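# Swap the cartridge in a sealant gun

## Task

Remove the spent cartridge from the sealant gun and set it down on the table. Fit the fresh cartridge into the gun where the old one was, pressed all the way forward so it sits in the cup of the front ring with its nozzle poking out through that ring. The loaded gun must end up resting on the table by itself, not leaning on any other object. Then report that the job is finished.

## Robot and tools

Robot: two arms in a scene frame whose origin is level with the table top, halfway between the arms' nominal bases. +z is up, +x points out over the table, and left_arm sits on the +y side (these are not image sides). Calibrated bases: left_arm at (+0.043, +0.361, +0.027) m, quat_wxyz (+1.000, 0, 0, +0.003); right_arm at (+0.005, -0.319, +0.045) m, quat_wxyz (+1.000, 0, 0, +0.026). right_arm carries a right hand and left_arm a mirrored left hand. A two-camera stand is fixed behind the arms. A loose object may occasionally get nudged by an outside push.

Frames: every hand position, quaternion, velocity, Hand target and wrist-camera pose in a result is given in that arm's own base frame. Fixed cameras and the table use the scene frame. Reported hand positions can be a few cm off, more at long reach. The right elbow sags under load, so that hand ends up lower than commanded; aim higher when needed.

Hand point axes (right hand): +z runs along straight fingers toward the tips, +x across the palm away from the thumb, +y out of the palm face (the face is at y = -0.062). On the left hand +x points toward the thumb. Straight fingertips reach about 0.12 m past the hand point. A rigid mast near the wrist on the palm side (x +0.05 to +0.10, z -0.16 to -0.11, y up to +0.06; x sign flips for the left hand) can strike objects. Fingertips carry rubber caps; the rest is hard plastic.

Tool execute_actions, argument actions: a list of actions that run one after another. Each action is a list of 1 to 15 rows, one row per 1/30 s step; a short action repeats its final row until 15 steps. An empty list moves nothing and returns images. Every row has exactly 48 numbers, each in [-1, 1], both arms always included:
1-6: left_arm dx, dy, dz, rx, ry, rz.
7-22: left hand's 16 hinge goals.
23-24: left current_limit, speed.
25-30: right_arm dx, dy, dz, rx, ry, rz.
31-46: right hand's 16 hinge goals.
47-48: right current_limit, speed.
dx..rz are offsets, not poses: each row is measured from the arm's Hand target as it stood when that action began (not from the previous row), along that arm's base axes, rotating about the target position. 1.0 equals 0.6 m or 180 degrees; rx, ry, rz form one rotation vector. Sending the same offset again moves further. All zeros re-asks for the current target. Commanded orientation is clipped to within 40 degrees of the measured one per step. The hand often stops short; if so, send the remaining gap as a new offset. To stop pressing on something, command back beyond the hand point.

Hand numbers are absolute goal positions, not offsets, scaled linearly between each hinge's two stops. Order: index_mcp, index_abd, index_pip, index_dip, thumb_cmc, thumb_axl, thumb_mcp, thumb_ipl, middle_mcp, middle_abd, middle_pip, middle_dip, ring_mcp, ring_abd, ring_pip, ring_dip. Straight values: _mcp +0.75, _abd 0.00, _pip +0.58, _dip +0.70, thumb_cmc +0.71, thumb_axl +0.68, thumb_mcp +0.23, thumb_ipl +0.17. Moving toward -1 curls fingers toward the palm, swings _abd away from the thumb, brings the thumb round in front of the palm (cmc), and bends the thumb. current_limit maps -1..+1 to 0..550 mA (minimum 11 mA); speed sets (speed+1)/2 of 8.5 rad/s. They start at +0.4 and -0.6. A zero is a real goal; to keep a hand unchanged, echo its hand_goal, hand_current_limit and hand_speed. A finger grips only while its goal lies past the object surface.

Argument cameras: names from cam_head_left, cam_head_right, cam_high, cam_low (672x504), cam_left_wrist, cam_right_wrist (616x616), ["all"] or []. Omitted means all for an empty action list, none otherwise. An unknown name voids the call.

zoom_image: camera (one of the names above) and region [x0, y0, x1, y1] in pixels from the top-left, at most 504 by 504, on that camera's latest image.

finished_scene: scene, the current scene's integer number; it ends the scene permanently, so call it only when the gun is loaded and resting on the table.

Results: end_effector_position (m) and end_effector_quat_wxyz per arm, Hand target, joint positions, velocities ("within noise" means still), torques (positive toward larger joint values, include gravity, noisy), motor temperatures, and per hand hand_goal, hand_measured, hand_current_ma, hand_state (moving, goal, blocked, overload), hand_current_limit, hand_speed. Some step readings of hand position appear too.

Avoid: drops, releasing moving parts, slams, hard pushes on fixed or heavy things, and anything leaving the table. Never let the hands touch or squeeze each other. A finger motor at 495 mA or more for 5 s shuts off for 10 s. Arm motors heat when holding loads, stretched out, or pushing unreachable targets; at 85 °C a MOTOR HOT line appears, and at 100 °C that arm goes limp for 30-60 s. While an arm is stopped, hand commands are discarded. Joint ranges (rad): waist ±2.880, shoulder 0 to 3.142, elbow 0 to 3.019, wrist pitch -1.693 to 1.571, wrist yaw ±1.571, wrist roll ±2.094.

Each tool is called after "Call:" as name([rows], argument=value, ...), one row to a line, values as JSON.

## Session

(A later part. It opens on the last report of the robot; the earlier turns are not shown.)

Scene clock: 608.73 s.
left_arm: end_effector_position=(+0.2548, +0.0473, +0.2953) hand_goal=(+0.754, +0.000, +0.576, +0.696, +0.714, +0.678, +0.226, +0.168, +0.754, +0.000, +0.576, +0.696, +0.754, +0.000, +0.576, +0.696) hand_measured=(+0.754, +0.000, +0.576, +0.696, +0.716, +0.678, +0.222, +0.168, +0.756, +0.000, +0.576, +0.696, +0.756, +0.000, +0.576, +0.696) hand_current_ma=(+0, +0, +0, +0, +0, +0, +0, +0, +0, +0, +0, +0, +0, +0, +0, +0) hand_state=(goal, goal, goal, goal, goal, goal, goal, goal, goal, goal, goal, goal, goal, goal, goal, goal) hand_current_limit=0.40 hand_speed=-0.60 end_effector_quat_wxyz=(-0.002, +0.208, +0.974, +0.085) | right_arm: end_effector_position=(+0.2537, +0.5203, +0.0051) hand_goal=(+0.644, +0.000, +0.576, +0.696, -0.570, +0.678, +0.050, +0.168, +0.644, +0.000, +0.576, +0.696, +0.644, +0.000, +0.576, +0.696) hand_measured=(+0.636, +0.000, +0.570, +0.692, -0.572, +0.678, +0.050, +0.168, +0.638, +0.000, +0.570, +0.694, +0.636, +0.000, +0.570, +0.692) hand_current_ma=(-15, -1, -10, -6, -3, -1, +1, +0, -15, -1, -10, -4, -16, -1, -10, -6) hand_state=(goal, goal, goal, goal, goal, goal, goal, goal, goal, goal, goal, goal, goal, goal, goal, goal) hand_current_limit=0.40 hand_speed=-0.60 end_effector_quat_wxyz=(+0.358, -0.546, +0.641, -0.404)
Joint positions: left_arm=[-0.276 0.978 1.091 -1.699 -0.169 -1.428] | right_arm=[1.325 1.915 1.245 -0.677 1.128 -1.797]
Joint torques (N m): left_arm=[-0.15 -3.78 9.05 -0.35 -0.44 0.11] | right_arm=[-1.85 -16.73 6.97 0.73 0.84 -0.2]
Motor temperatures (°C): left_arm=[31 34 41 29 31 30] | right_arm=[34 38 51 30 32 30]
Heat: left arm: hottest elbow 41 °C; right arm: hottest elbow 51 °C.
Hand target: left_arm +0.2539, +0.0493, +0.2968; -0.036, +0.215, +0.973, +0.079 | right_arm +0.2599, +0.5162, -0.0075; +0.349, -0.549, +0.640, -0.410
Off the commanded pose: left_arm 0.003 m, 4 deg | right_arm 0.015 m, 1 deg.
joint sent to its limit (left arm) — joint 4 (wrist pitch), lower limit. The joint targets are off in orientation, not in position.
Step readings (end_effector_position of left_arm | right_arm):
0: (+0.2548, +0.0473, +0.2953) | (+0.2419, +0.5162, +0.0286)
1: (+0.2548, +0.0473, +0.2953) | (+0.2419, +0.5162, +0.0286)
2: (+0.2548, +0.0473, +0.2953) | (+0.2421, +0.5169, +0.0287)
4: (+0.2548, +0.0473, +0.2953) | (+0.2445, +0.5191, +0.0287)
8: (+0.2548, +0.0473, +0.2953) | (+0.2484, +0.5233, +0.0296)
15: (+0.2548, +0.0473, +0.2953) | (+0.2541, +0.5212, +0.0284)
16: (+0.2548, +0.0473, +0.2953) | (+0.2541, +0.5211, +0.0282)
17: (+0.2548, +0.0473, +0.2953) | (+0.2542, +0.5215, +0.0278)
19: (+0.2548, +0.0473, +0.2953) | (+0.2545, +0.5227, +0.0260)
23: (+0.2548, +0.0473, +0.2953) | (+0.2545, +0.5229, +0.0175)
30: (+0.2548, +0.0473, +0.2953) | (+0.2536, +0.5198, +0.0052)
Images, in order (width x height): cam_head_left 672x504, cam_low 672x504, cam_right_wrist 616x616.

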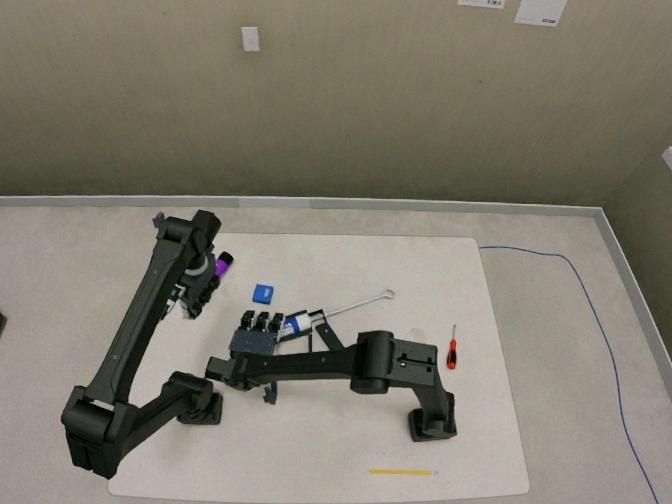

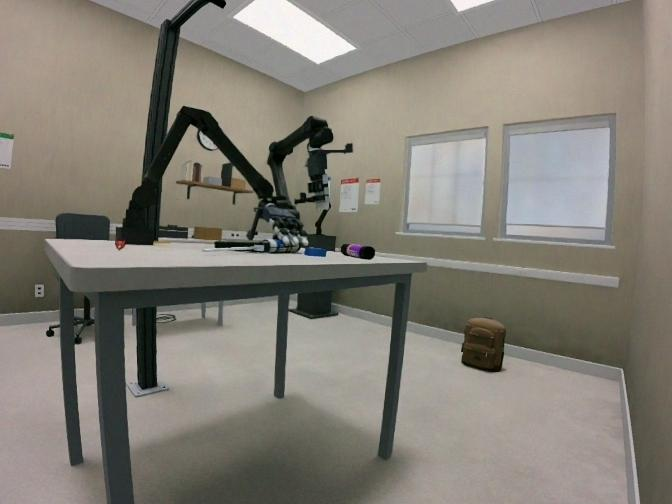

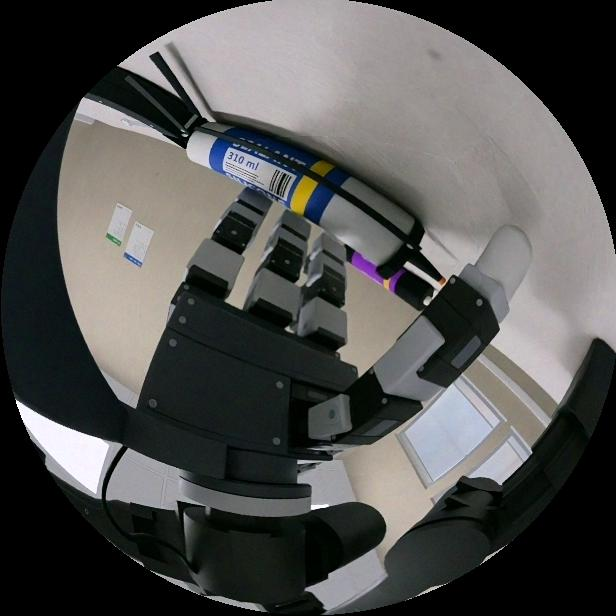

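Call:
execute_actions([
  [[0,0,0,0,0,0,0.754,0,0.576,0.696,0.714,0.678,0.226,0.168,0.754,0,0.576,0.696,0.754,0,0.576,0.696,0.4,-0.6,0.0,0,-0.03,0,0,0,0.644,0,0.576,0.696,-0.571,0.678,0.05,0.168,0.644,0,0.576,0.696,0.644,0,0.576,0.696,0.4,-0.6]],
  [[0,0,0,0,0,0,0.754,0,0.576,0.696,0.714,0.678,0.226,0.168,0.754,0,0.576,0.696,0.754,0,0.576,0.696,0.4,-0.6,0.05,0,0,0,0,0,0.644,0,0.576,0.696,-0.571,0.678,0.05,0.168,0.644,0,0.576,0.696,0.644,0,0.576,0.696,0.4,-0.6]],
  [[0,0,0,0,0,0,0.754,0,0.576,0.696,0.714,0.678,0.226,0.168,0.754,0,0.576,0.696,0.754,0,0.576,0.696,0.4,-0.6,0.05,0,0,0,0,0,0.644,0,0.576,0.696,-0.571,0.678,0.05,0.168,0.644,0,0.576,0.696,0.644,0,0.576,0.696,0.4,-0.6]],
], cameras=["cam_head_left","cam_right_wrist","cam_low"])

Call:
zoom_image(camera="cam_low", region=[220, 200, 380, 270])

Scene clock: 621.37 s.
left_arm: end_effector_position=(+0.2548, +0.0473, +0.2953) hand_goal=(+0.754, +0.000, +0.576, +0.696, +0.714, +0.678, +0.226, +0.168, +0.754, +0.000, +0.576, +0.696, +0.754, +0.000, +0.576, +0.696) hand_measured=(+0.754, +0.000, +0.576, +0.696, +0.716, +0.678, +0.222, +0.168, +0.756, +0.000, +0.576, +0.696, +0.756, +0.000, +0.576, +0.696) hand_current_ma=(+0, +0, +0, +0, +0, +0, +0, +0, +0, +0, +0, +0, +0, +0, +0, +0) hand_state=(goal, goal, goal, goal, goal, goal, goal, goal, goal, goal, goal, goal, goal, goal, goal, goal) hand_current_limit=0.40 hand_speed=-0.60 end_effector_quat_wxyz=(-0.002, +0.208, +0.974, +0.085) | right_arm: end_effector_position=(+0.3090, +0.5176, +0.0096) hand_goal=(+0.644, +0.000, +0.576, +0.696, -0.570, +0.678, +0.050, +0.168, +0.644, +0.000, +0.576, +0.696, +0.644, +0.000, +0.576, +0.696) hand_measured=(+0.636, +0.000, +0.570, +0.692, -0.572, +0.678, +0.050, +0.168, +0.636, +0.000, +0.570, +0.694, +0.636, +0.000, +0.570, +0.692) hand_current_ma=(-16, -1, -10, -6, -3, -1, +1, +0, -15, -1, -10, -4, -16, -1, -10, -6) hand_state=(goal, goal, goal, goal, goal, goal, goal, goal, goal, goal, goal, goal, goal, goal, goal, goal) hand_current_limit=0.40 hand_speed=-0.60 end_effector_quat_wxyz=(+0.358, -0.544, +0.642, -0.404)
Joint positions: left_arm=[-0.276 0.978 1.091 -1.699 -0.169 -1.428] | right_arm=[1.225 1.915 1.245 -0.485 1.097 -2.008]
Joint torques (N m): left_arm=[-0.21 -3.72 8.99 -0.36 -0.45 0.1] | right_arm=[-1.32 -17.79 8.01 1.13 0.74 -0.2]
Heat: left arm: hottest elbow 41 °C; right arm: hottest elbow 50 °C.
Hand target: left_arm +0.2539, +0.0493, +0.2968; -0.036, +0.215, +0.973, +0.079 | right_arm +0.3138, +0.5202, +0.0051; +0.358, -0.546, +0.641, -0.404
Off the commanded pose: left_arm 0.003 m, 4 deg | right_arm 0.007 m, 0 deg.
led back after a hold (right arm): the arm was led back toward your command in small steps, so it may still be short of it.
joint sent to its limit (left arm) — joint 4 (wrist pitch), lower limit. The joint targets are off in orientation, not in position.
Step readings (end_effector_position of left_arm | right_arm):
0: (+0.2548, +0.0473, +0.2953) | (+0.2537, +0.5203, +0.0051)
1: (+0.2548, +0.0473, +0.2953) | (+0.2537, +0.5203, +0.0051) HELD (not all sent) right_arm
2: (+0.2548, +0.0473, +0.2953) | (+0.2537, +0.5203, +0.0051) HELD (not all sent) right_arm
4: (+0.2548, +0.0473, +0.2953) | (+0.2537, +0.5203, +0.0051) HELD (not all sent) right_arm
8: (+0.2548, +0.0473, +0.2953) | (+0.2537, +0.5203, +0.0051) HELD (not all sent) right_arm
15: (+0.2548, +0.0473, +0.2953) | (+0.2537, +0.5203, +0.0051) HELD (not all sent) right_arm
16: (+0.2548, +0.0473, +0.2953) | (+0.2537, +0.5203, +0.0051)
17: (+0.2548, +0.0473, +0.2953) | (+0.2537, +0.5202, +0.0051)
19: (+0.2548, +0.0473, +0.2953) | (+0.2555, +0.5211, +0.0053)
23: (+0.2548, +0.0473, +0.2953) | (+0.2634, +0.5242, +0.0064)
30: (+0.2548, +0.0473, +0.2953) | (+0.2791, +0.5200, +0.0071)
31: (+0.2548, +0.0473, +0.2953) | (+0.2800, +0.5198, +0.0071)
32: (+0.2548, +0.0473, +0.2953) | (+0.2818, +0.5200, +0.0072)
34: (+0.2548, +0.0473, +0.2953) | (+0.2858, +0.5217, +0.0075)
38: (+0.2548, +0.0473, +0.2953) | (+0.2970, +0.5213, +0.0088)
45: (+0.2548, +0.0473, +0.2953) | (+0.3090, +0.5173, +0.0096)
HELD (not all sent) right_arm: steps 1 to 15.
pose unreachable (right arm): on one or more control steps of this call, first in action 0 (counted from 0), this arm could not follow its commanded pose, so it was not sent that pose on those steps. It may still have moved: this result reports where it is.
cause: moving toward the commanded pose would bring a part of the arm too close to another arm (a part of this arm just beyond joint 4 (wrist pitch) and a part of the left arm just beyond its joint 2 (shoulder), at the place that arm is still heading or pushing toward).
Images, in order (width x height): cam_head_left 672x504, cam_low 672x504, cam_right_wrist 616x616.

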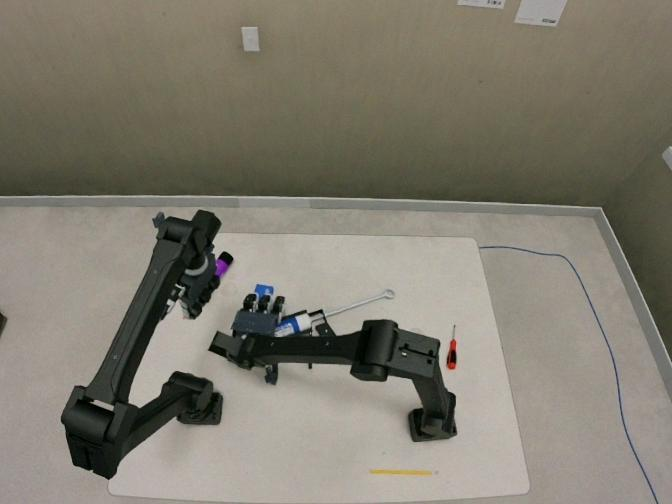

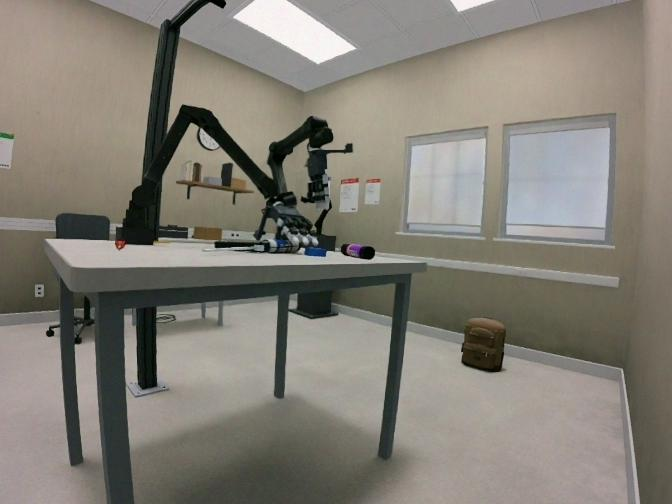

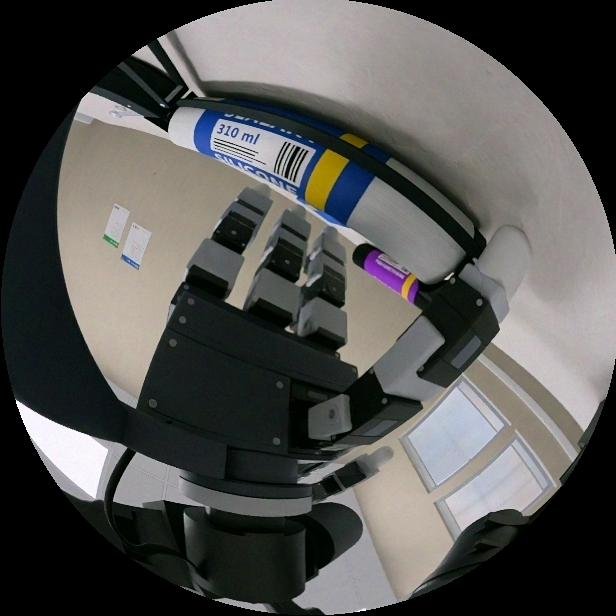

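Scaled by 3.150 from the camera's 672x504 image, which has a finer 960x720 frame.

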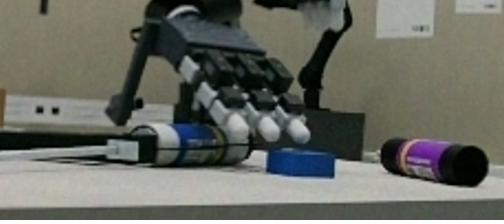

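Call:
execute_actions([
  [[0,0,0,0,0,0,0.754,0,0.576,0.696,0.714,0.678,0.226,0.168,0.754,0,0.576,0.696,0.754,0,0.576,0.696,0.4,-0.6,-0.025,0,0,0,0,0,0.644,0,0.576,0.696,-0.571,0.678,0.05,0.168,0.644,0,0.576,0.696,0.644,0,0.576,0.696,0.4,-0.6]],
  [[0,0,0,0,0,0,0.754,0,0.576,0.696,0.714,0.678,0.226,0.168,0.754,0,0.576,0.696,0.754,0,0.576,0.696,0.4,-0.6,0,0,-0.042,0,0,0,0.644,0,0.576,0.696,-0.571,0.678,0.05,0.168,0.644,0,0.576,0.696,0.644,0,0.576,0.696,0.4,-0.6]],
  [[0,0,0,0,0,0,0.754,0,0.576,0.696,0.714,0.678,0.226,0.168,0.754,0,0.576,0.696,0.754,0,0.576,0.696,0.4,-0.6,0.05,0,0,0,0,0,0.644,0,0.576,0.696,-0.571,0.678,0.05,0.168,0.644,0,0.576,0.696,0.644,0,0.576,0.696,0.4,-0.6]],
  [[0,0,0,0,0,0,0.754,0,0.576,0.696,0.714,0.678,0.226,0.168,0.754,0,0.576,0.696,0.754,0,0.576,0.696,0.4,-0.6,0.05,0,0,0,0,0,0.644,0,0.576,0.696,-0.571,0.678,0.05,0.168,0.644,0,0.576,0.696,0.644,0,0.576,0.696,0.4,-0.6]],
], cameras=["cam_head_left","cam_right_wrist","cam_low"])

Call:
zoom_image(camera="cam_low", region=[220, 200, 380, 270])

Scene clock: 632.67 s.
left_arm: end_effector_position=(+0.2548, +0.0473, +0.2953) hand_goal=(+0.754, +0.000, +0.576, +0.696, +0.714, +0.678, +0.226, +0.168, +0.754, +0.000, +0.576, +0.696, +0.754, +0.000, +0.576, +0.696) hand_measured=(+0.754, +0.000, +0.576, +0.696, +0.716, +0.678, +0.222, +0.168, +0.756, +0.000, +0.576, +0.696, +0.756, +0.000, +0.576, +0.696) hand_current_ma=(+0, +0, +0, +0, +0, +0, +0, +0, +0, +0, +0, +0, +0, +0, +0, +0) hand_state=(goal, goal, goal, goal, goal, goal, goal, goal, goal, goal, goal, goal, goal, goal, goal, goal) hand_current_limit=0.40 hand_speed=-0.60 end_effector_quat_wxyz=(-0.002, +0.208, +0.974, +0.085) | right_arm: end_effector_position=(+0.3495, +0.5167, -0.0028) hand_goal=(+0.644, +0.000, +0.576, +0.696, -0.570, +0.678, +0.050, +0.168, +0.644, +0.000, +0.576, +0.696, +0.644, +0.000, +0.576, +0.696) hand_measured=(+0.644, +0.002, +0.578, +0.696, -0.570, +0.678, +0.056, +0.170, +0.648, -0.004, +0.580, +0.698, +0.636, +0.000, +0.570, +0.692) hand_current_ma=(+0, +2, +3, +1, +0, -1, +13, +5, +5, -4, +6, +2, -17, -1, -10, -6) hand_state=(goal, goal, goal, goal, goal, goal, goal, goal, goal, goal, goal, goal, goal, goal, goal, goal) hand_current_limit=0.40 hand_speed=-0.60 end_effector_quat_wxyz=(+0.360, -0.528, +0.656, -0.403)
Joint positions: left_arm=[-0.276 0.978 1.091 -1.699 -0.169 -1.428] | right_arm=[1.158 1.96 1.267 -0.385 1.078 -2.066]
Joint torques (N m): left_arm=[-0.15 -3.9 9.02 -0.36 -0.44 0.11] | right_arm=[-1.9 -15.91 9.47 0.88 0.5 -0.25]
Heat: left arm: hottest elbow 41 °C; right arm: hottest elbow 50 °C.
Hand target: left_arm +0.2539, +0.0493, +0.2968; -0.036, +0.215, +0.973, +0.079 | right_arm +0.3588, +0.5202, -0.0201; +0.358, -0.546, +0.641, -0.404
Off the commanded pose: left_arm 0.003 m, 4 deg | right_arm 0.020 m, 3 deg.
joint sent to its limit (left arm) — joint 4 (wrist pitch), lower limit. The joint targets are off in orientation, not in position.
joint sent to its limit (right arm) — joint 6 (wrist roll), lower limit. The joint targets still meet the commanded pose.
Step readings (end_effector_position of left_arm | right_arm):
0: (+0.2548, +0.0473, +0.2953) | (+0.3090, +0.5175, +0.0096)
1: (+0.2548, +0.0473, +0.2953) | (+0.3090, +0.5175, +0.0096)
2: (+0.2548, +0.0473, +0.2953) | (+0.3090, +0.5175, +0.0096)
4: (+0.2548, +0.0473, +0.2953) | (+0.3092, +0.5174, +0.0098)
8: (+0.2548, +0.0473, +0.2953) | (+0.3091, +0.5167, +0.0098)
15: (+0.2548, +0.0473, +0.2953) | (+0.3076, +0.5168, +0.0096)
16: (+0.2548, +0.0473, +0.2953) | (+0.3074, +0.5169, +0.0096)
17: (+0.2548, +0.0473, +0.2953) | (+0.3072, +0.5171, +0.0096)
19: (+0.2548, +0.0473, +0.2953) | (+0.3071, +0.5174, +0.0093)
23: (+0.2548, +0.0473, +0.2953) | (+0.3073, +0.5178, +0.0046)
30: (+0.2548, +0.0473, +0.2953) | (+0.3070, +0.5166, -0.0021)
31: (+0.2548, +0.0473, +0.2953) | (+0.3071, +0.5168, -0.0021)
32: (+0.2548, +0.0473, +0.2953) | (+0.3073, +0.5182, -0.0018)
34: (+0.2548, +0.0473, +0.2953) | (+0.3092, +0.5208, -0.0020)
38: (+0.2548, +0.0473, +0.2953) | (+0.3133, +0.5240, -0.0023)
45: (+0.2548, +0.0473, +0.2953) | (+0.3180, +0.5243, -0.0023)
46: (+0.2548, +0.0473, +0.2953) | (+0.3182, +0.5243, -0.0023)
47: (+0.2548, +0.0473, +0.2953) | (+0.3188, +0.5238, -0.0029)
49: (+0.2548, +0.0473, +0.2953) | (+0.3213, +0.5236, -0.0030)
53: (+0.2548, +0.0473, +0.2953) | (+0.3338, +0.5226, -0.0026)
60: (+0.2548, +0.0473, +0.2953) | (+0.3493, +0.5167, -0.0027)
Images, in order (width x height): cam_head_left 672x504, cam_low 672x504, cam_right_wrist 616x616.

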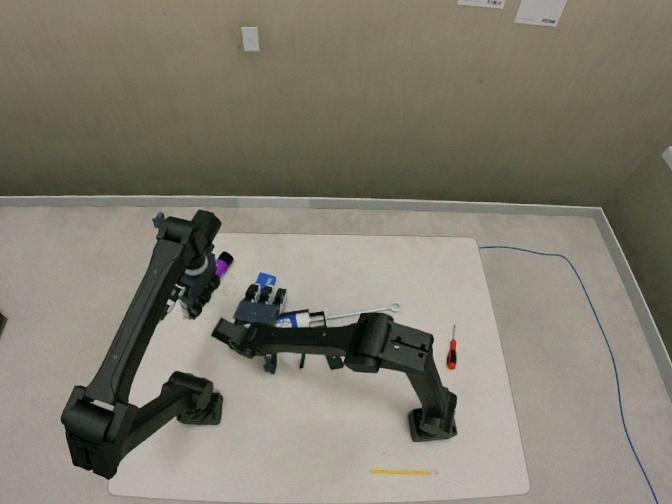

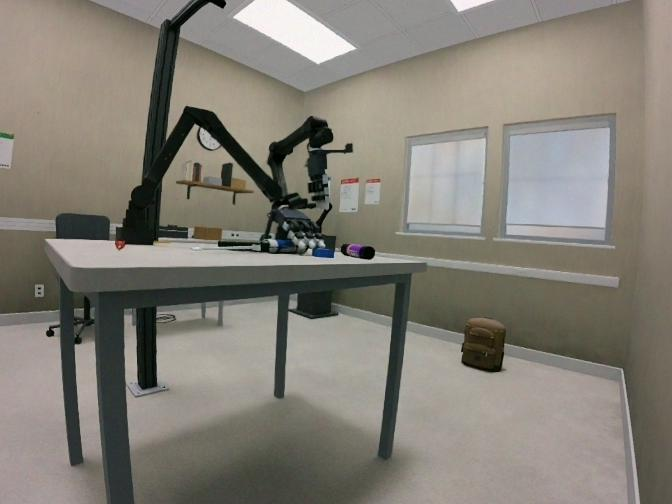

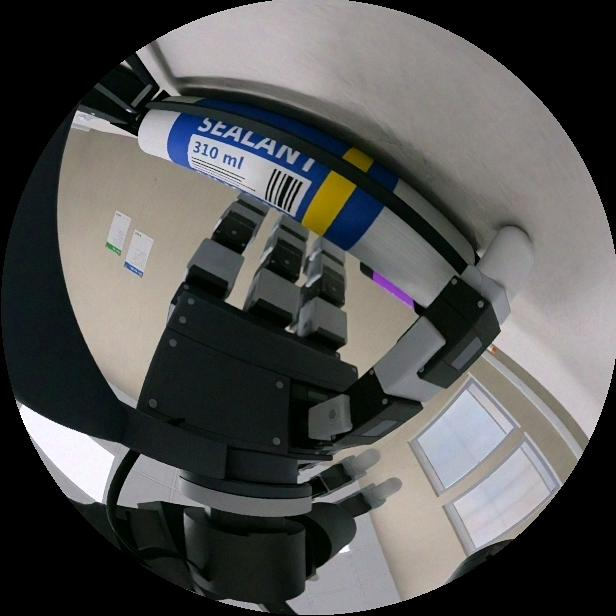

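Scaled by 3.150 from the camera's 672x504 image, which has a finer 960x720 frame.

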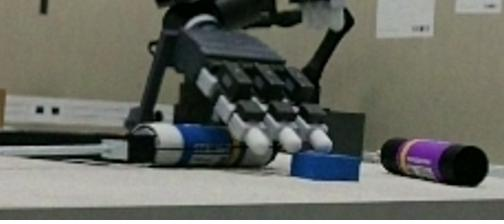

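Call:
execute_actions([
  [[0,0,0,0,0,0,0.754,0,0.576,0.696,0.714,0.678,0.226,0.168,0.754,0,0.576,0.696,0.754,0,0.576,0.696,0.4,-0.6,0.045,0,-0.005,0,0,0,0.644,0,0.576,0.696,-0.571,0.678,0.05,0.168,0.644,0,0.576,0.696,0.644,0,0.576,0.696,0.4,-0.6]],
  [[0,0,0,0,0,0,0.754,0,0.576,0.696,0.714,0.678,0.226,0.168,0.754,0,0.576,0.696,0.754,0,0.576,0.696,0.4,-0.6,0.045,0,0,0,0,0,0.644,0,0.576,0.696,-0.571,0.678,0.05,0.168,0.644,0,0.576,0.696,0.644,0,0.576,0.696,0.4,-0.6]],
], cameras=["cam_head_left","cam_right_wrist","cam_low"])

Scene clock: 638.83 s.
left_arm: end_effector_position=(+0.2548, +0.0473, +0.2953) hand_goal=(+0.754, +0.000, +0.576, +0.696, +0.714, +0.678, +0.226, +0.168, +0.754, +0.000, +0.576, +0.696, +0.754, +0.000, +0.576, +0.696) hand_measured=(+0.754, +0.000, +0.576, +0.696, +0.716, +0.678, +0.222, +0.168, +0.756, +0.000, +0.576, +0.696, +0.756, +0.000, +0.576, +0.696) hand_current_ma=(+0, +0, +0, +0, +0, +0, +0, +0, +0, +0, +0, +0, +0, +0, +0, +0) hand_state=(goal, goal, goal, goal, goal, goal, goal, goal, goal, goal, goal, goal, goal, goal, goal, goal) hand_current_limit=0.40 hand_speed=-0.60 end_effector_quat_wxyz=(-0.002, +0.208, +0.974, +0.085) | right_arm: end_effector_position=(+0.4049, +0.5227, -0.0010) hand_goal=(+0.644, +0.000, +0.576, +0.696, -0.570, +0.678, +0.050, +0.168, +0.644, +0.000, +0.576, +0.696, +0.644, +0.000, +0.576, +0.696) hand_measured=(+0.646, +0.002, +0.580, +0.698, -0.572, +0.678, +0.052, +0.170, +0.654, -0.002, +0.584, +0.700, +0.636, +0.000, +0.570, +0.692) hand_current_ma=(+2, +3, +6, +3, -4, -1, +5, +6, +23, -3, +15, +5, -17, -1, -10, -6) hand_state=(goal, goal, goal, goal, goal, goal, goal, goal, goal, goal, goal, goal, goal, goal, goal, goal) hand_current_limit=0.40 hand_speed=-0.60 end_effector_quat_wxyz=(+0.352, -0.501, +0.679, -0.404)
Joint positions: left_arm=[-0.276 0.978 1.091 -1.699 -0.169 -1.428] | right_arm=[1.078 2.023 1.378 -0.403 1.058 -2.074]
Joint torques (N m): left_arm=[-0.03 -3.9 8.98 -0.35 -0.44 0.11] | right_arm=[-1.96 -17.49 9.69 -0.23 0.4 -0.16]
Heat: left arm: hottest elbow 41 °C; right arm: hottest elbow 50 °C.
Hand target: left_arm +0.2539, +0.0493, +0.2968; -0.036, +0.215, +0.973, +0.079 | right_arm +0.4128, +0.5201, -0.0232; +0.358, -0.546, +0.641, -0.404
Off the commanded pose: left_arm 0.003 m, 4 deg | right_arm 0.024 m, 7 deg.
joint sent to its limit (left arm) — joint 4 (wrist pitch), lower limit. The joint targets are off in orientation, not in position.
joint sent to its limit (right arm) — joint 6 (wrist roll), lower limit. The joint targets are off in orientation, not in position.
Step readings (end_effector_position of left_arm | right_arm):
0: (+0.2548, +0.0473, +0.2953) | (+0.3495, +0.5167, -0.0028)
1: (+0.2548, +0.0473, +0.2953) | (+0.3498, +0.5168, -0.0028)
2: (+0.2548, +0.0473, +0.2953) | (+0.3507, +0.5171, -0.0028)
4: (+0.2548, +0.0473, +0.2953) | (+0.3536, +0.5193, -0.0027)
8: (+0.2548, +0.0473, +0.2953) | (+0.3652, +0.5234, -0.0025)
15: (+0.2548, +0.0473, +0.2953) | (+0.3763, +0.5214, -0.0025)
16: (+0.2548, +0.0473, +0.2953) | (+0.3766, +0.5215, -0.0024)
17: (+0.2548, +0.0473, +0.2953) | (+0.3773, +0.5220, -0.0022)
19: (+0.2548, +0.0473, +0.2953) | (+0.3806, +0.5236, -0.0020)
23: (+0.2548, +0.0473, +0.2953) | (+0.3932, +0.5262, -0.0014)
30: (+0.2548, +0.0473, +0.2953) | (+0.4048, +0.5229, -0.0010)
Images, in order (width x height): cam_head_left 672x504, cam_low 672x504, cam_right_wrist 616x616.

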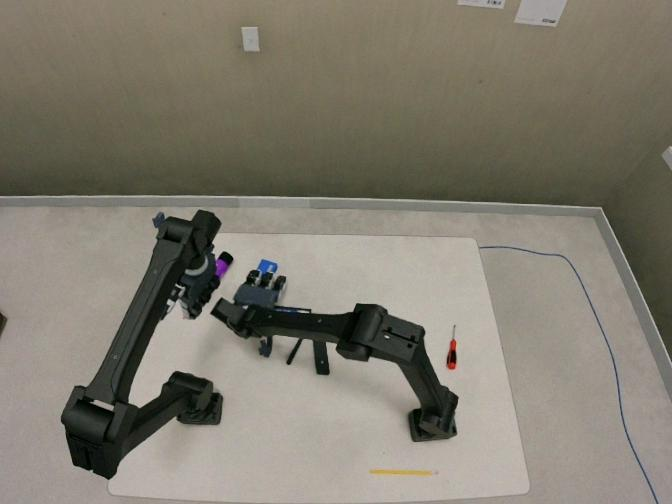

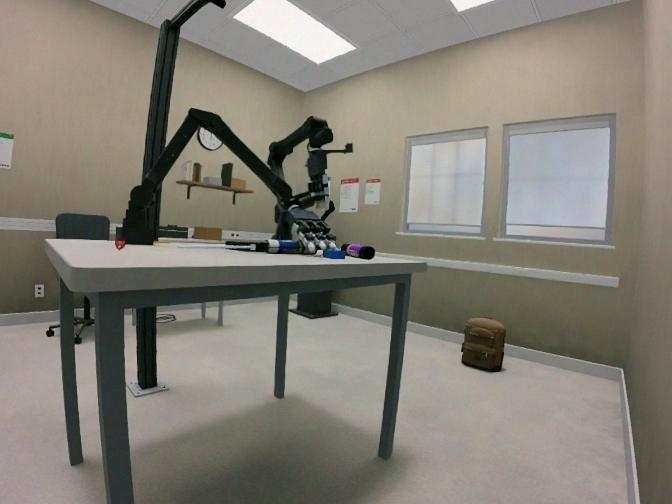

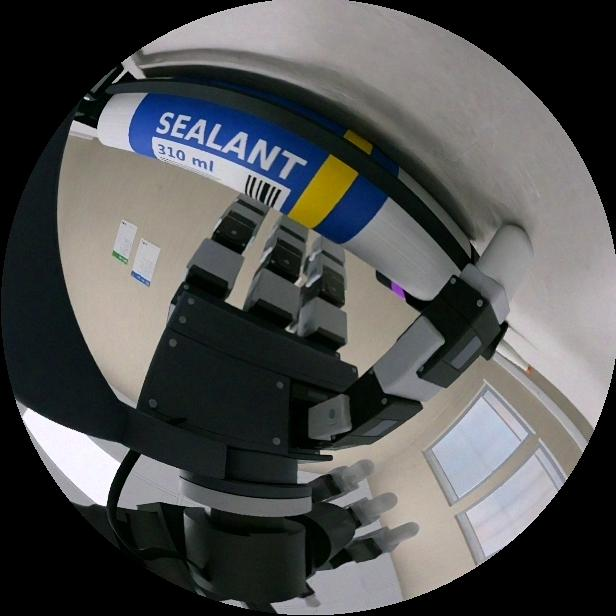

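Call:
execute_actions([
  [[0,0,0,0,0,0,0.754,0,0.576,0.696,0.714,0.678,0.226,0.168,0.754,0,0.576,0.696,0.754,0,0.576,0.696,0.4,-0.6,-0.03,0,0.06,0,0,0,0.644,0,0.576,0.696,-0.571,0.678,0.05,0.168,0.644,0,0.576,0.696,0.644,0,0.576,0.696,0.4,-0.6]],
  [[0,0,0,0,0,0,0.754,0,0.576,0.696,0.714,0.678,0.226,0.168,0.754,0,0.576,0.696,0.754,0,0.576,0.696,0.4,-0.6,0,-0.05,0.1,0,0,0,0.644,0,0.576,0.696,-0.571,0.678,0.05,0.168,0.644,0,0.576,0.696,0.644,0,0.576,0.696,0.4,-0.6]],
  [[0,0,0,0,0,0,0.754,0,0.576,0.696,0.714,0.678,0.226,0.168,0.754,0,0.576,0.696,0.754,0,0.576,0.696,0.4,-0.6,0,-0.08,0.08,0,0,0,0.644,0,0.576,0.696,-0.571,0.678,0.05,0.168,0.644,0,0.576,0.696,0.644,0,0.576,0.696,0.4,-0.6]],
], cameras=["all"])

Call:
zoom_image(camera="cam_high", region=[200, 120, 460, 340])

Scene clock: 651.07 s.
left_arm: end_effector_position=(+0.2548, +0.0473, +0.2953) hand_goal=(+0.754, +0.000, +0.576, +0.696, +0.714, +0.678, +0.226, +0.168, +0.754, +0.000, +0.576, +0.696, +0.754, +0.000, +0.576, +0.696) hand_measured=(+0.754, +0.000, +0.576, +0.696, +0.716, +0.678, +0.222, +0.168, +0.756, +0.000, +0.576, +0.696, +0.756, +0.000, +0.576, +0.696) hand_current_ma=(+0, +0, +0, +0, +0, +0, +0, +0, +0, +0, +0, +0, +0, +0, +0, +0) hand_state=(goal, goal, goal, goal, goal, goal, goal, goal, goal, goal, goal, goal, goal, goal, goal, goal) hand_current_limit=0.40 hand_speed=-0.60 end_effector_quat_wxyz=(-0.002, +0.208, +0.974, +0.085) | right_arm: end_effector_position=(+0.3934, +0.4480, +0.1282) hand_goal=(+0.644, +0.000, +0.576, +0.696, -0.570, +0.678, +0.050, +0.168, +0.644, +0.000, +0.576, +0.696, +0.644, +0.000, +0.576, +0.696) hand_measured=(+0.636, +0.002, +0.576, +0.698, -0.572, +0.678, +0.052, +0.170, +0.636, +0.000, +0.576, +0.698, +0.636, +0.000, +0.570, +0.692) hand_current_ma=(-18, +3, +0, +4, -2, -1, +2, +4, -17, +1, +0, +3, -18, -1, -10, -6) hand_state=(goal, goal, goal, goal, goal, goal, goal, goal, goal, goal, goal, goal, goal, goal, goal, goal) hand_current_limit=0.40 hand_speed=-0.60 end_effector_quat_wxyz=(+0.336, -0.492, +0.690, -0.410)
Joint positions: left_arm=[-0.276 0.978 1.091 -1.699 -0.169 -1.428] | right_arm=[1.032 1.707 1.296 -0.653 1.046 -2.074]
Joint torques (N m): left_arm=[-0.09 -3.72 9.02 -0.35 -0.44 0.11] | right_arm=[-1.44 -16.15 8.59 0.14 0.7 -0.15]
Heat: left arm: hottest elbow 41 °C; right arm: hottest elbow 50 °C.
Hand target: left_arm +0.2539, +0.0493, +0.2968; -0.036, +0.215, +0.973, +0.079 | right_arm +0.3947, +0.4423, +0.1209; +0.358, -0.546, +0.641, -0.404
Off the commanded pose: left_arm 0.003 m, 4 deg | right_arm 0.009 m, 9 deg.
joint sent to its limit (left arm) — joint 4 (wrist pitch), lower limit. The joint targets are off in orientation, not in position.
joint sent to its limit (right arm) — joint 6 (wrist roll), lower limit. The joint targets are off in orientation, not in position.
Step readings (end_effector_position of left_arm | right_arm):
0: (+0.2548, +0.0473, +0.2953) | (+0.4050, +0.5228, -0.0008)
1: (+0.2548, +0.0473, +0.2953) | (+0.4049, +0.5226, -0.0009)
2: (+0.2548, +0.0473, +0.2953) | (+0.4044, +0.5217, -0.0014)
4: (+0.2548, +0.0473, +0.2953) | (+0.4032, +0.5191, -0.0006)
8: (+0.2548, +0.0473, +0.2953) | (+0.4008, +0.5145, +0.0031)
15: (+0.2548, +0.0473, +0.2953) | (+0.3995, +0.5127, +0.0050)
16: (+0.2548, +0.0473, +0.2953) | (+0.3993, +0.5124, +0.0053)
17: (+0.2548, +0.0473, +0.2953) | (+0.3984, +0.5112, +0.0067)
19: (+0.2548, +0.0473, +0.2953) | (+0.3946, +0.5049, +0.0128)
23: (+0.2548, +0.0473, +0.2953) | (+0.3906, +0.4973, +0.0437)
30: (+0.2548, +0.0473, +0.2953) | (+0.3914, +0.4986, +0.0880)
31: (+0.2548, +0.0473, +0.2953) | (+0.3913, +0.4980, +0.0886)
32: (+0.2548, +0.0473, +0.2953) | (+0.3904, +0.4964, +0.0887)
34: (+0.2548, +0.0473, +0.2953) | (+0.3862, +0.4859, +0.0871)
38: (+0.2548, +0.0473, +0.2953) | (+0.3843, +0.4600, +0.0968)
45: (+0.2548, +0.0473, +0.2953) | (+0.3942, +0.4484, +0.1278)

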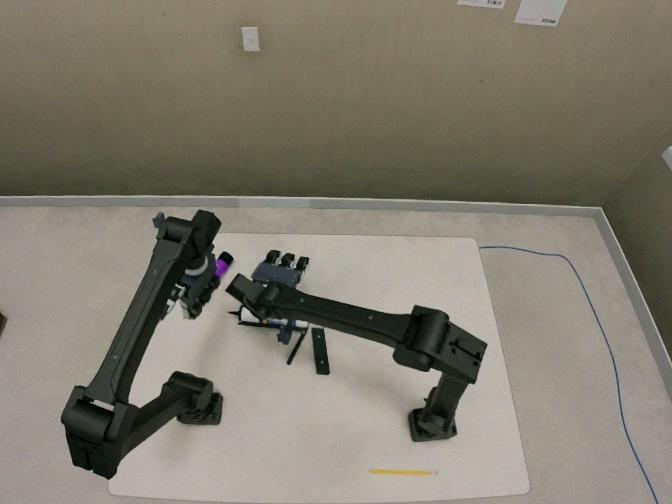

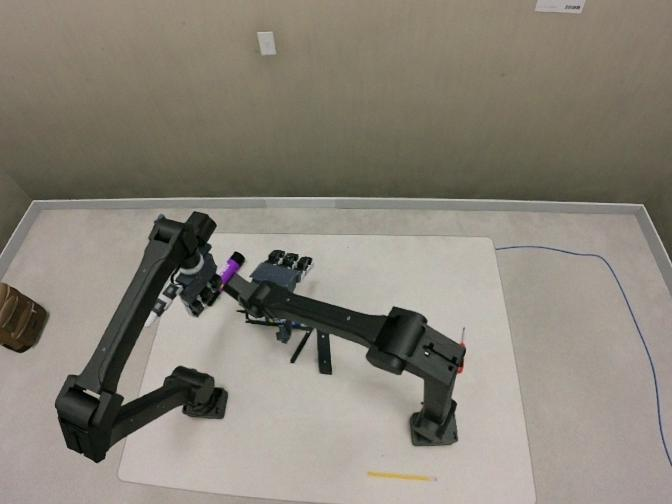

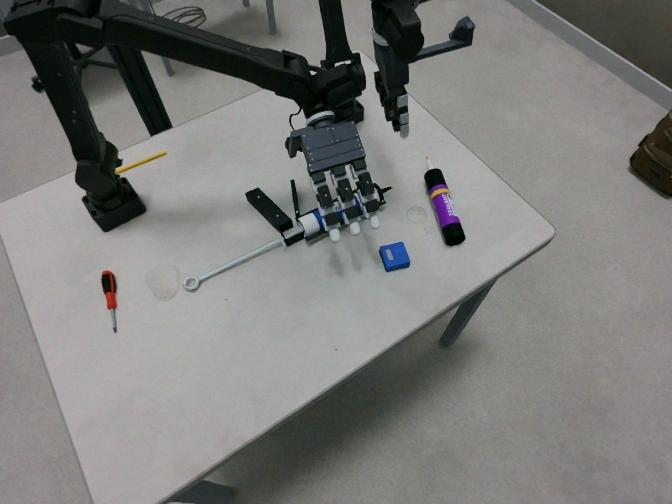

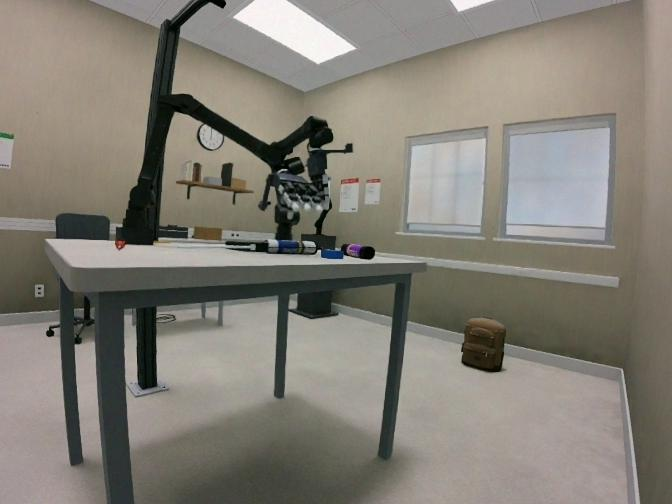

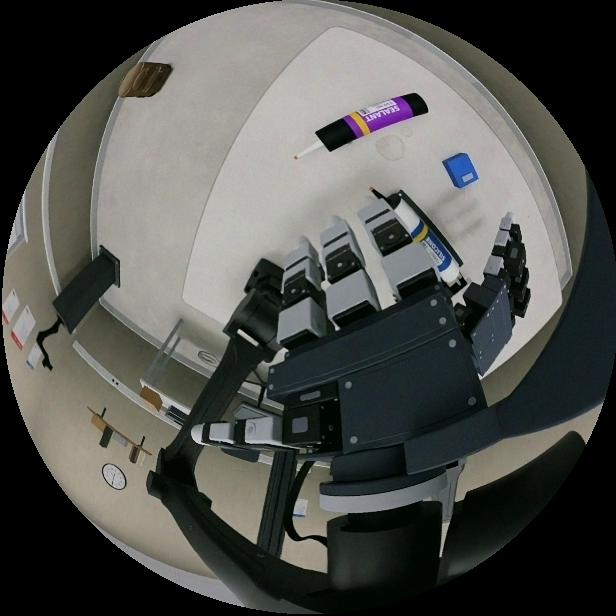

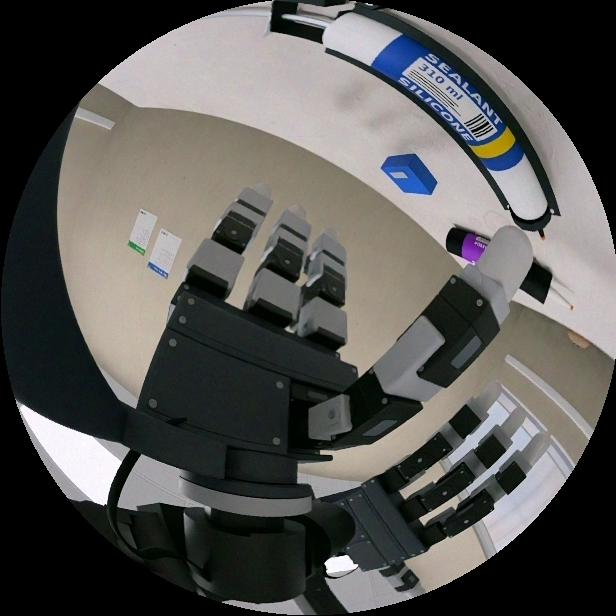

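Scaled by 1.938 from the camera's 672x504 image, which has a finer 960x720 frame.

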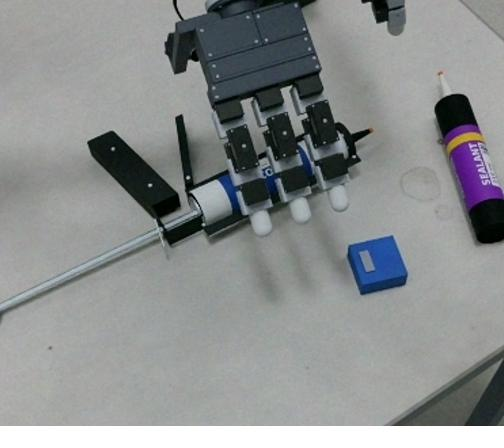

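Call:
execute_actions([
  [[0,0,0,0,0,0,0.754,0,0.576,0.696,0.714,0.678,0.226,0.168,0.754,0,0.576,0.696,0.754,0,0.576,0.696,0.4,-0.6,-0.02,-0.016,0,0,0,0,0.548,0,-0.007,-0.029,-0.571,0.678,0.05,0.168,0.548,0,-0.007,-0.029,0.548,0,-0.007,-0.029,0.4,-0.6]],
  [[0,0,0,0,0,0,0.754,0,0.576,0.696,0.714,0.678,0.226,0.168,0.754,0,0.576,0.696,0.754,0,0.576,0.696,0.4,-0.6,-0.02,-0.016,-0.06,0,0,0,0.548,0,-0.007,-0.029,-0.571,0.678,0.05,0.168,0.548,0,-0.007,-0.029,0.548,0,-0.007,-0.029,0.4,-0.6]],
], cameras=["cam_high","cam_low","cam_right_wrist"])

Call:
zoom_image(camera="cam_high", region=[230, 100, 430, 280])

Call:
zoom_image(camera="cam_low", region=[220, 190, 380, 270])

Scene clock: 680.63 s.
left_arm: end_effector_position=(+0.2548, +0.0473, +0.2953) hand_goal=(+0.754, +0.000, +0.576, +0.696, +0.714, +0.678, +0.226, +0.168, +0.754, +0.000, +0.576, +0.696, +0.754, +0.000, +0.576, +0.696) hand_measured=(+0.754, +0.000, +0.576, +0.696, +0.716, +0.678, +0.222, +0.168, +0.756, +0.000, +0.576, +0.696, +0.756, +0.000, +0.576, +0.696) hand_current_ma=(+0, +0, +0, +0, +0, +0, +0, +0, +0, +0, +0, +0, +0, +0, +0, +0) hand_state=(goal, goal, goal, goal, goal, goal, goal, goal, goal, goal, goal, goal, goal, goal, goal, goal) hand_current_limit=0.40 hand_speed=-0.60 end_effector_quat_wxyz=(-0.002, +0.208, +0.974, +0.085) | right_arm: end_effector_position=(+0.3750, +0.4151, +0.0877) hand_goal=(+0.548, +0.000, -0.006, -0.028, -0.570, +0.678, +0.050, +0.168, +0.548, +0.000, -0.006, -0.028, +0.548, +0.000, -0.006, -0.028) hand_measured=(+0.542, +0.002, -0.004, -0.024, -0.572, +0.678, +0.052, +0.170, +0.542, +0.000, -0.004, -0.026, +0.542, +0.000, -0.004, -0.024) hand_current_ma=(-11, +3, +3, +6, -2, -1, +2, +4, -11, +1, +3, +4, -11, -1, +3, +6) hand_state=(goal, goal, goal, goal, goal, goal, goal, goal, goal, goal, goal, goal, goal, goal, goal, goal) hand_current_limit=0.40 hand_speed=-0.60 end_effector_quat_wxyz=(+0.323, -0.500, +0.686, -0.419)
Joint positions: left_arm=[-0.276 0.978 1.091 -1.699 -0.169 -1.428] | right_arm=[1.032 1.683 1.152 -0.568 1.053 -2.075]
Joint torques (N m): left_arm=[-0.03 -3.78 8.98 -0.39 -0.43 0.11] | right_arm=[0.5 -15.38 8.2 1.25 0.81 -0.16]
Heat: left arm: hottest elbow 41 °C; right arm: hottest elbow 51 °C.
Hand target: left_arm +0.2539, +0.0493, +0.2968; -0.036, +0.215, +0.973, +0.079 | right_arm +0.3708, +0.4230, +0.0850; +0.358, -0.546, +0.641, -0.404
Off the commanded pose: left_arm 0.003 m, 4 deg | right_arm 0.009 m, 9 deg.
joint sent to its limit (left arm) — joint 4 (wrist pitch), lower limit. The joint targets are off in orientation, not in position.
joint sent to its limit (right arm) — joint 6 (wrist roll), lower limit. The joint targets are off in orientation, not in position.
Step readings (end_effector_position of left_arm | right_arm):
0: (+0.2548, +0.0473, +0.2953) | (+0.3934, +0.4480, +0.1282)
1: (+0.2548, +0.0473, +0.2953) | (+0.3934, +0.4480, +0.1282)
2: (+0.2548, +0.0473, +0.2953) | (+0.3931, +0.4473, +0.1276)
4: (+0.2548, +0.0473, +0.2953) | (+0.3914, +0.4445, +0.1258)
8: (+0.2548, +0.0473, +0.2953) | (+0.3861, +0.4357, +0.1182)
15: (+0.2548, +0.0473, +0.2953) | (+0.3849, +0.4334, +0.1162)
16: (+0.2548, +0.0473, +0.2953) | (+0.3847, +0.4330, +0.1159)
17: (+0.2548, +0.0473, +0.2953) | (+0.3845, +0.4323, +0.1149)
19: (+0.2548, +0.0473, +0.2953) | (+0.3828, +0.4292, +0.1106)
23: (+0.2548, +0.0473, +0.2953) | (+0.3759, +0.4177, +0.0932)
30: (+0.2548, +0.0473, +0.2953) | (+0.3746, +0.4146, +0.0875)
Images, in order (width x height): cam_high 672x504, cam_low 672x504, cam_right_wrist 616x616.

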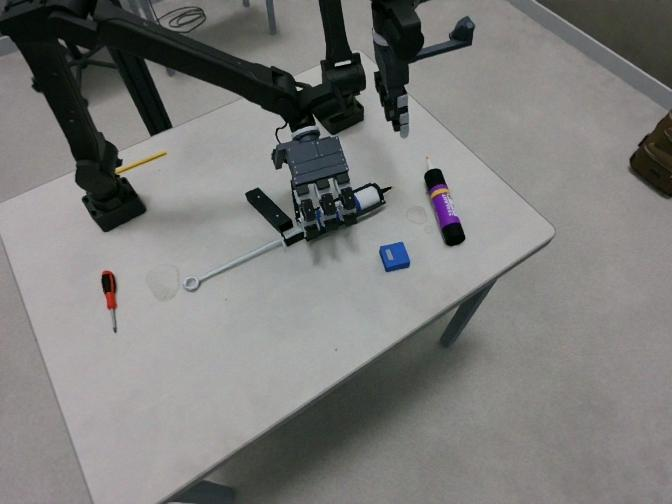

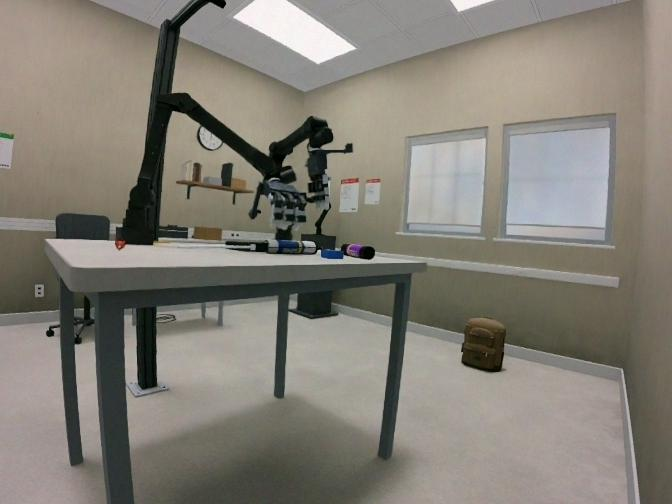

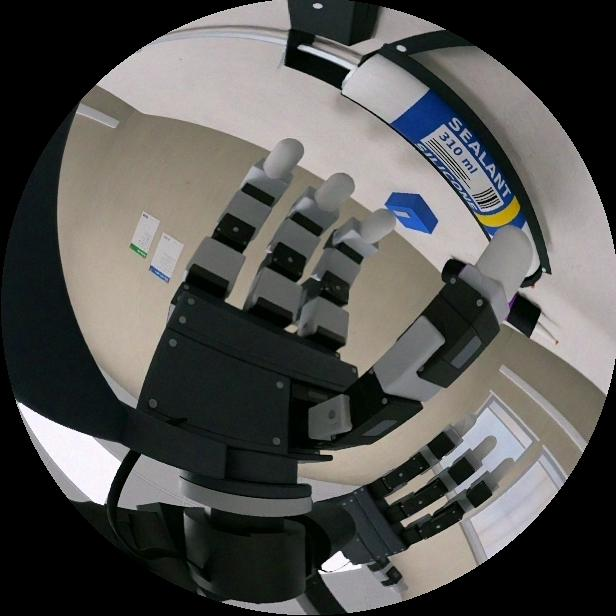

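Scaled by 2.520 from the camera's 672x504 image, which has a finer 960x720 frame.

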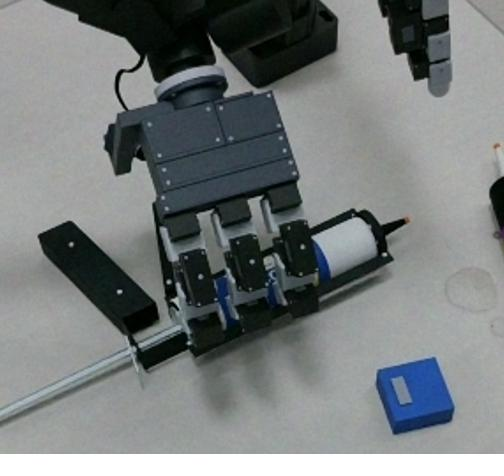

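Scaled by 3.150 from the camera's 672x504 image, which has a finer 960x720 frame.

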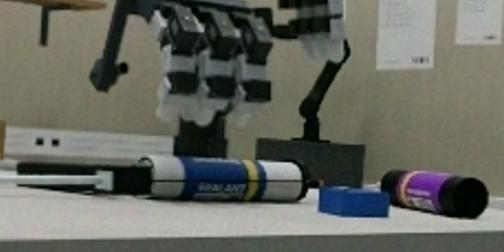

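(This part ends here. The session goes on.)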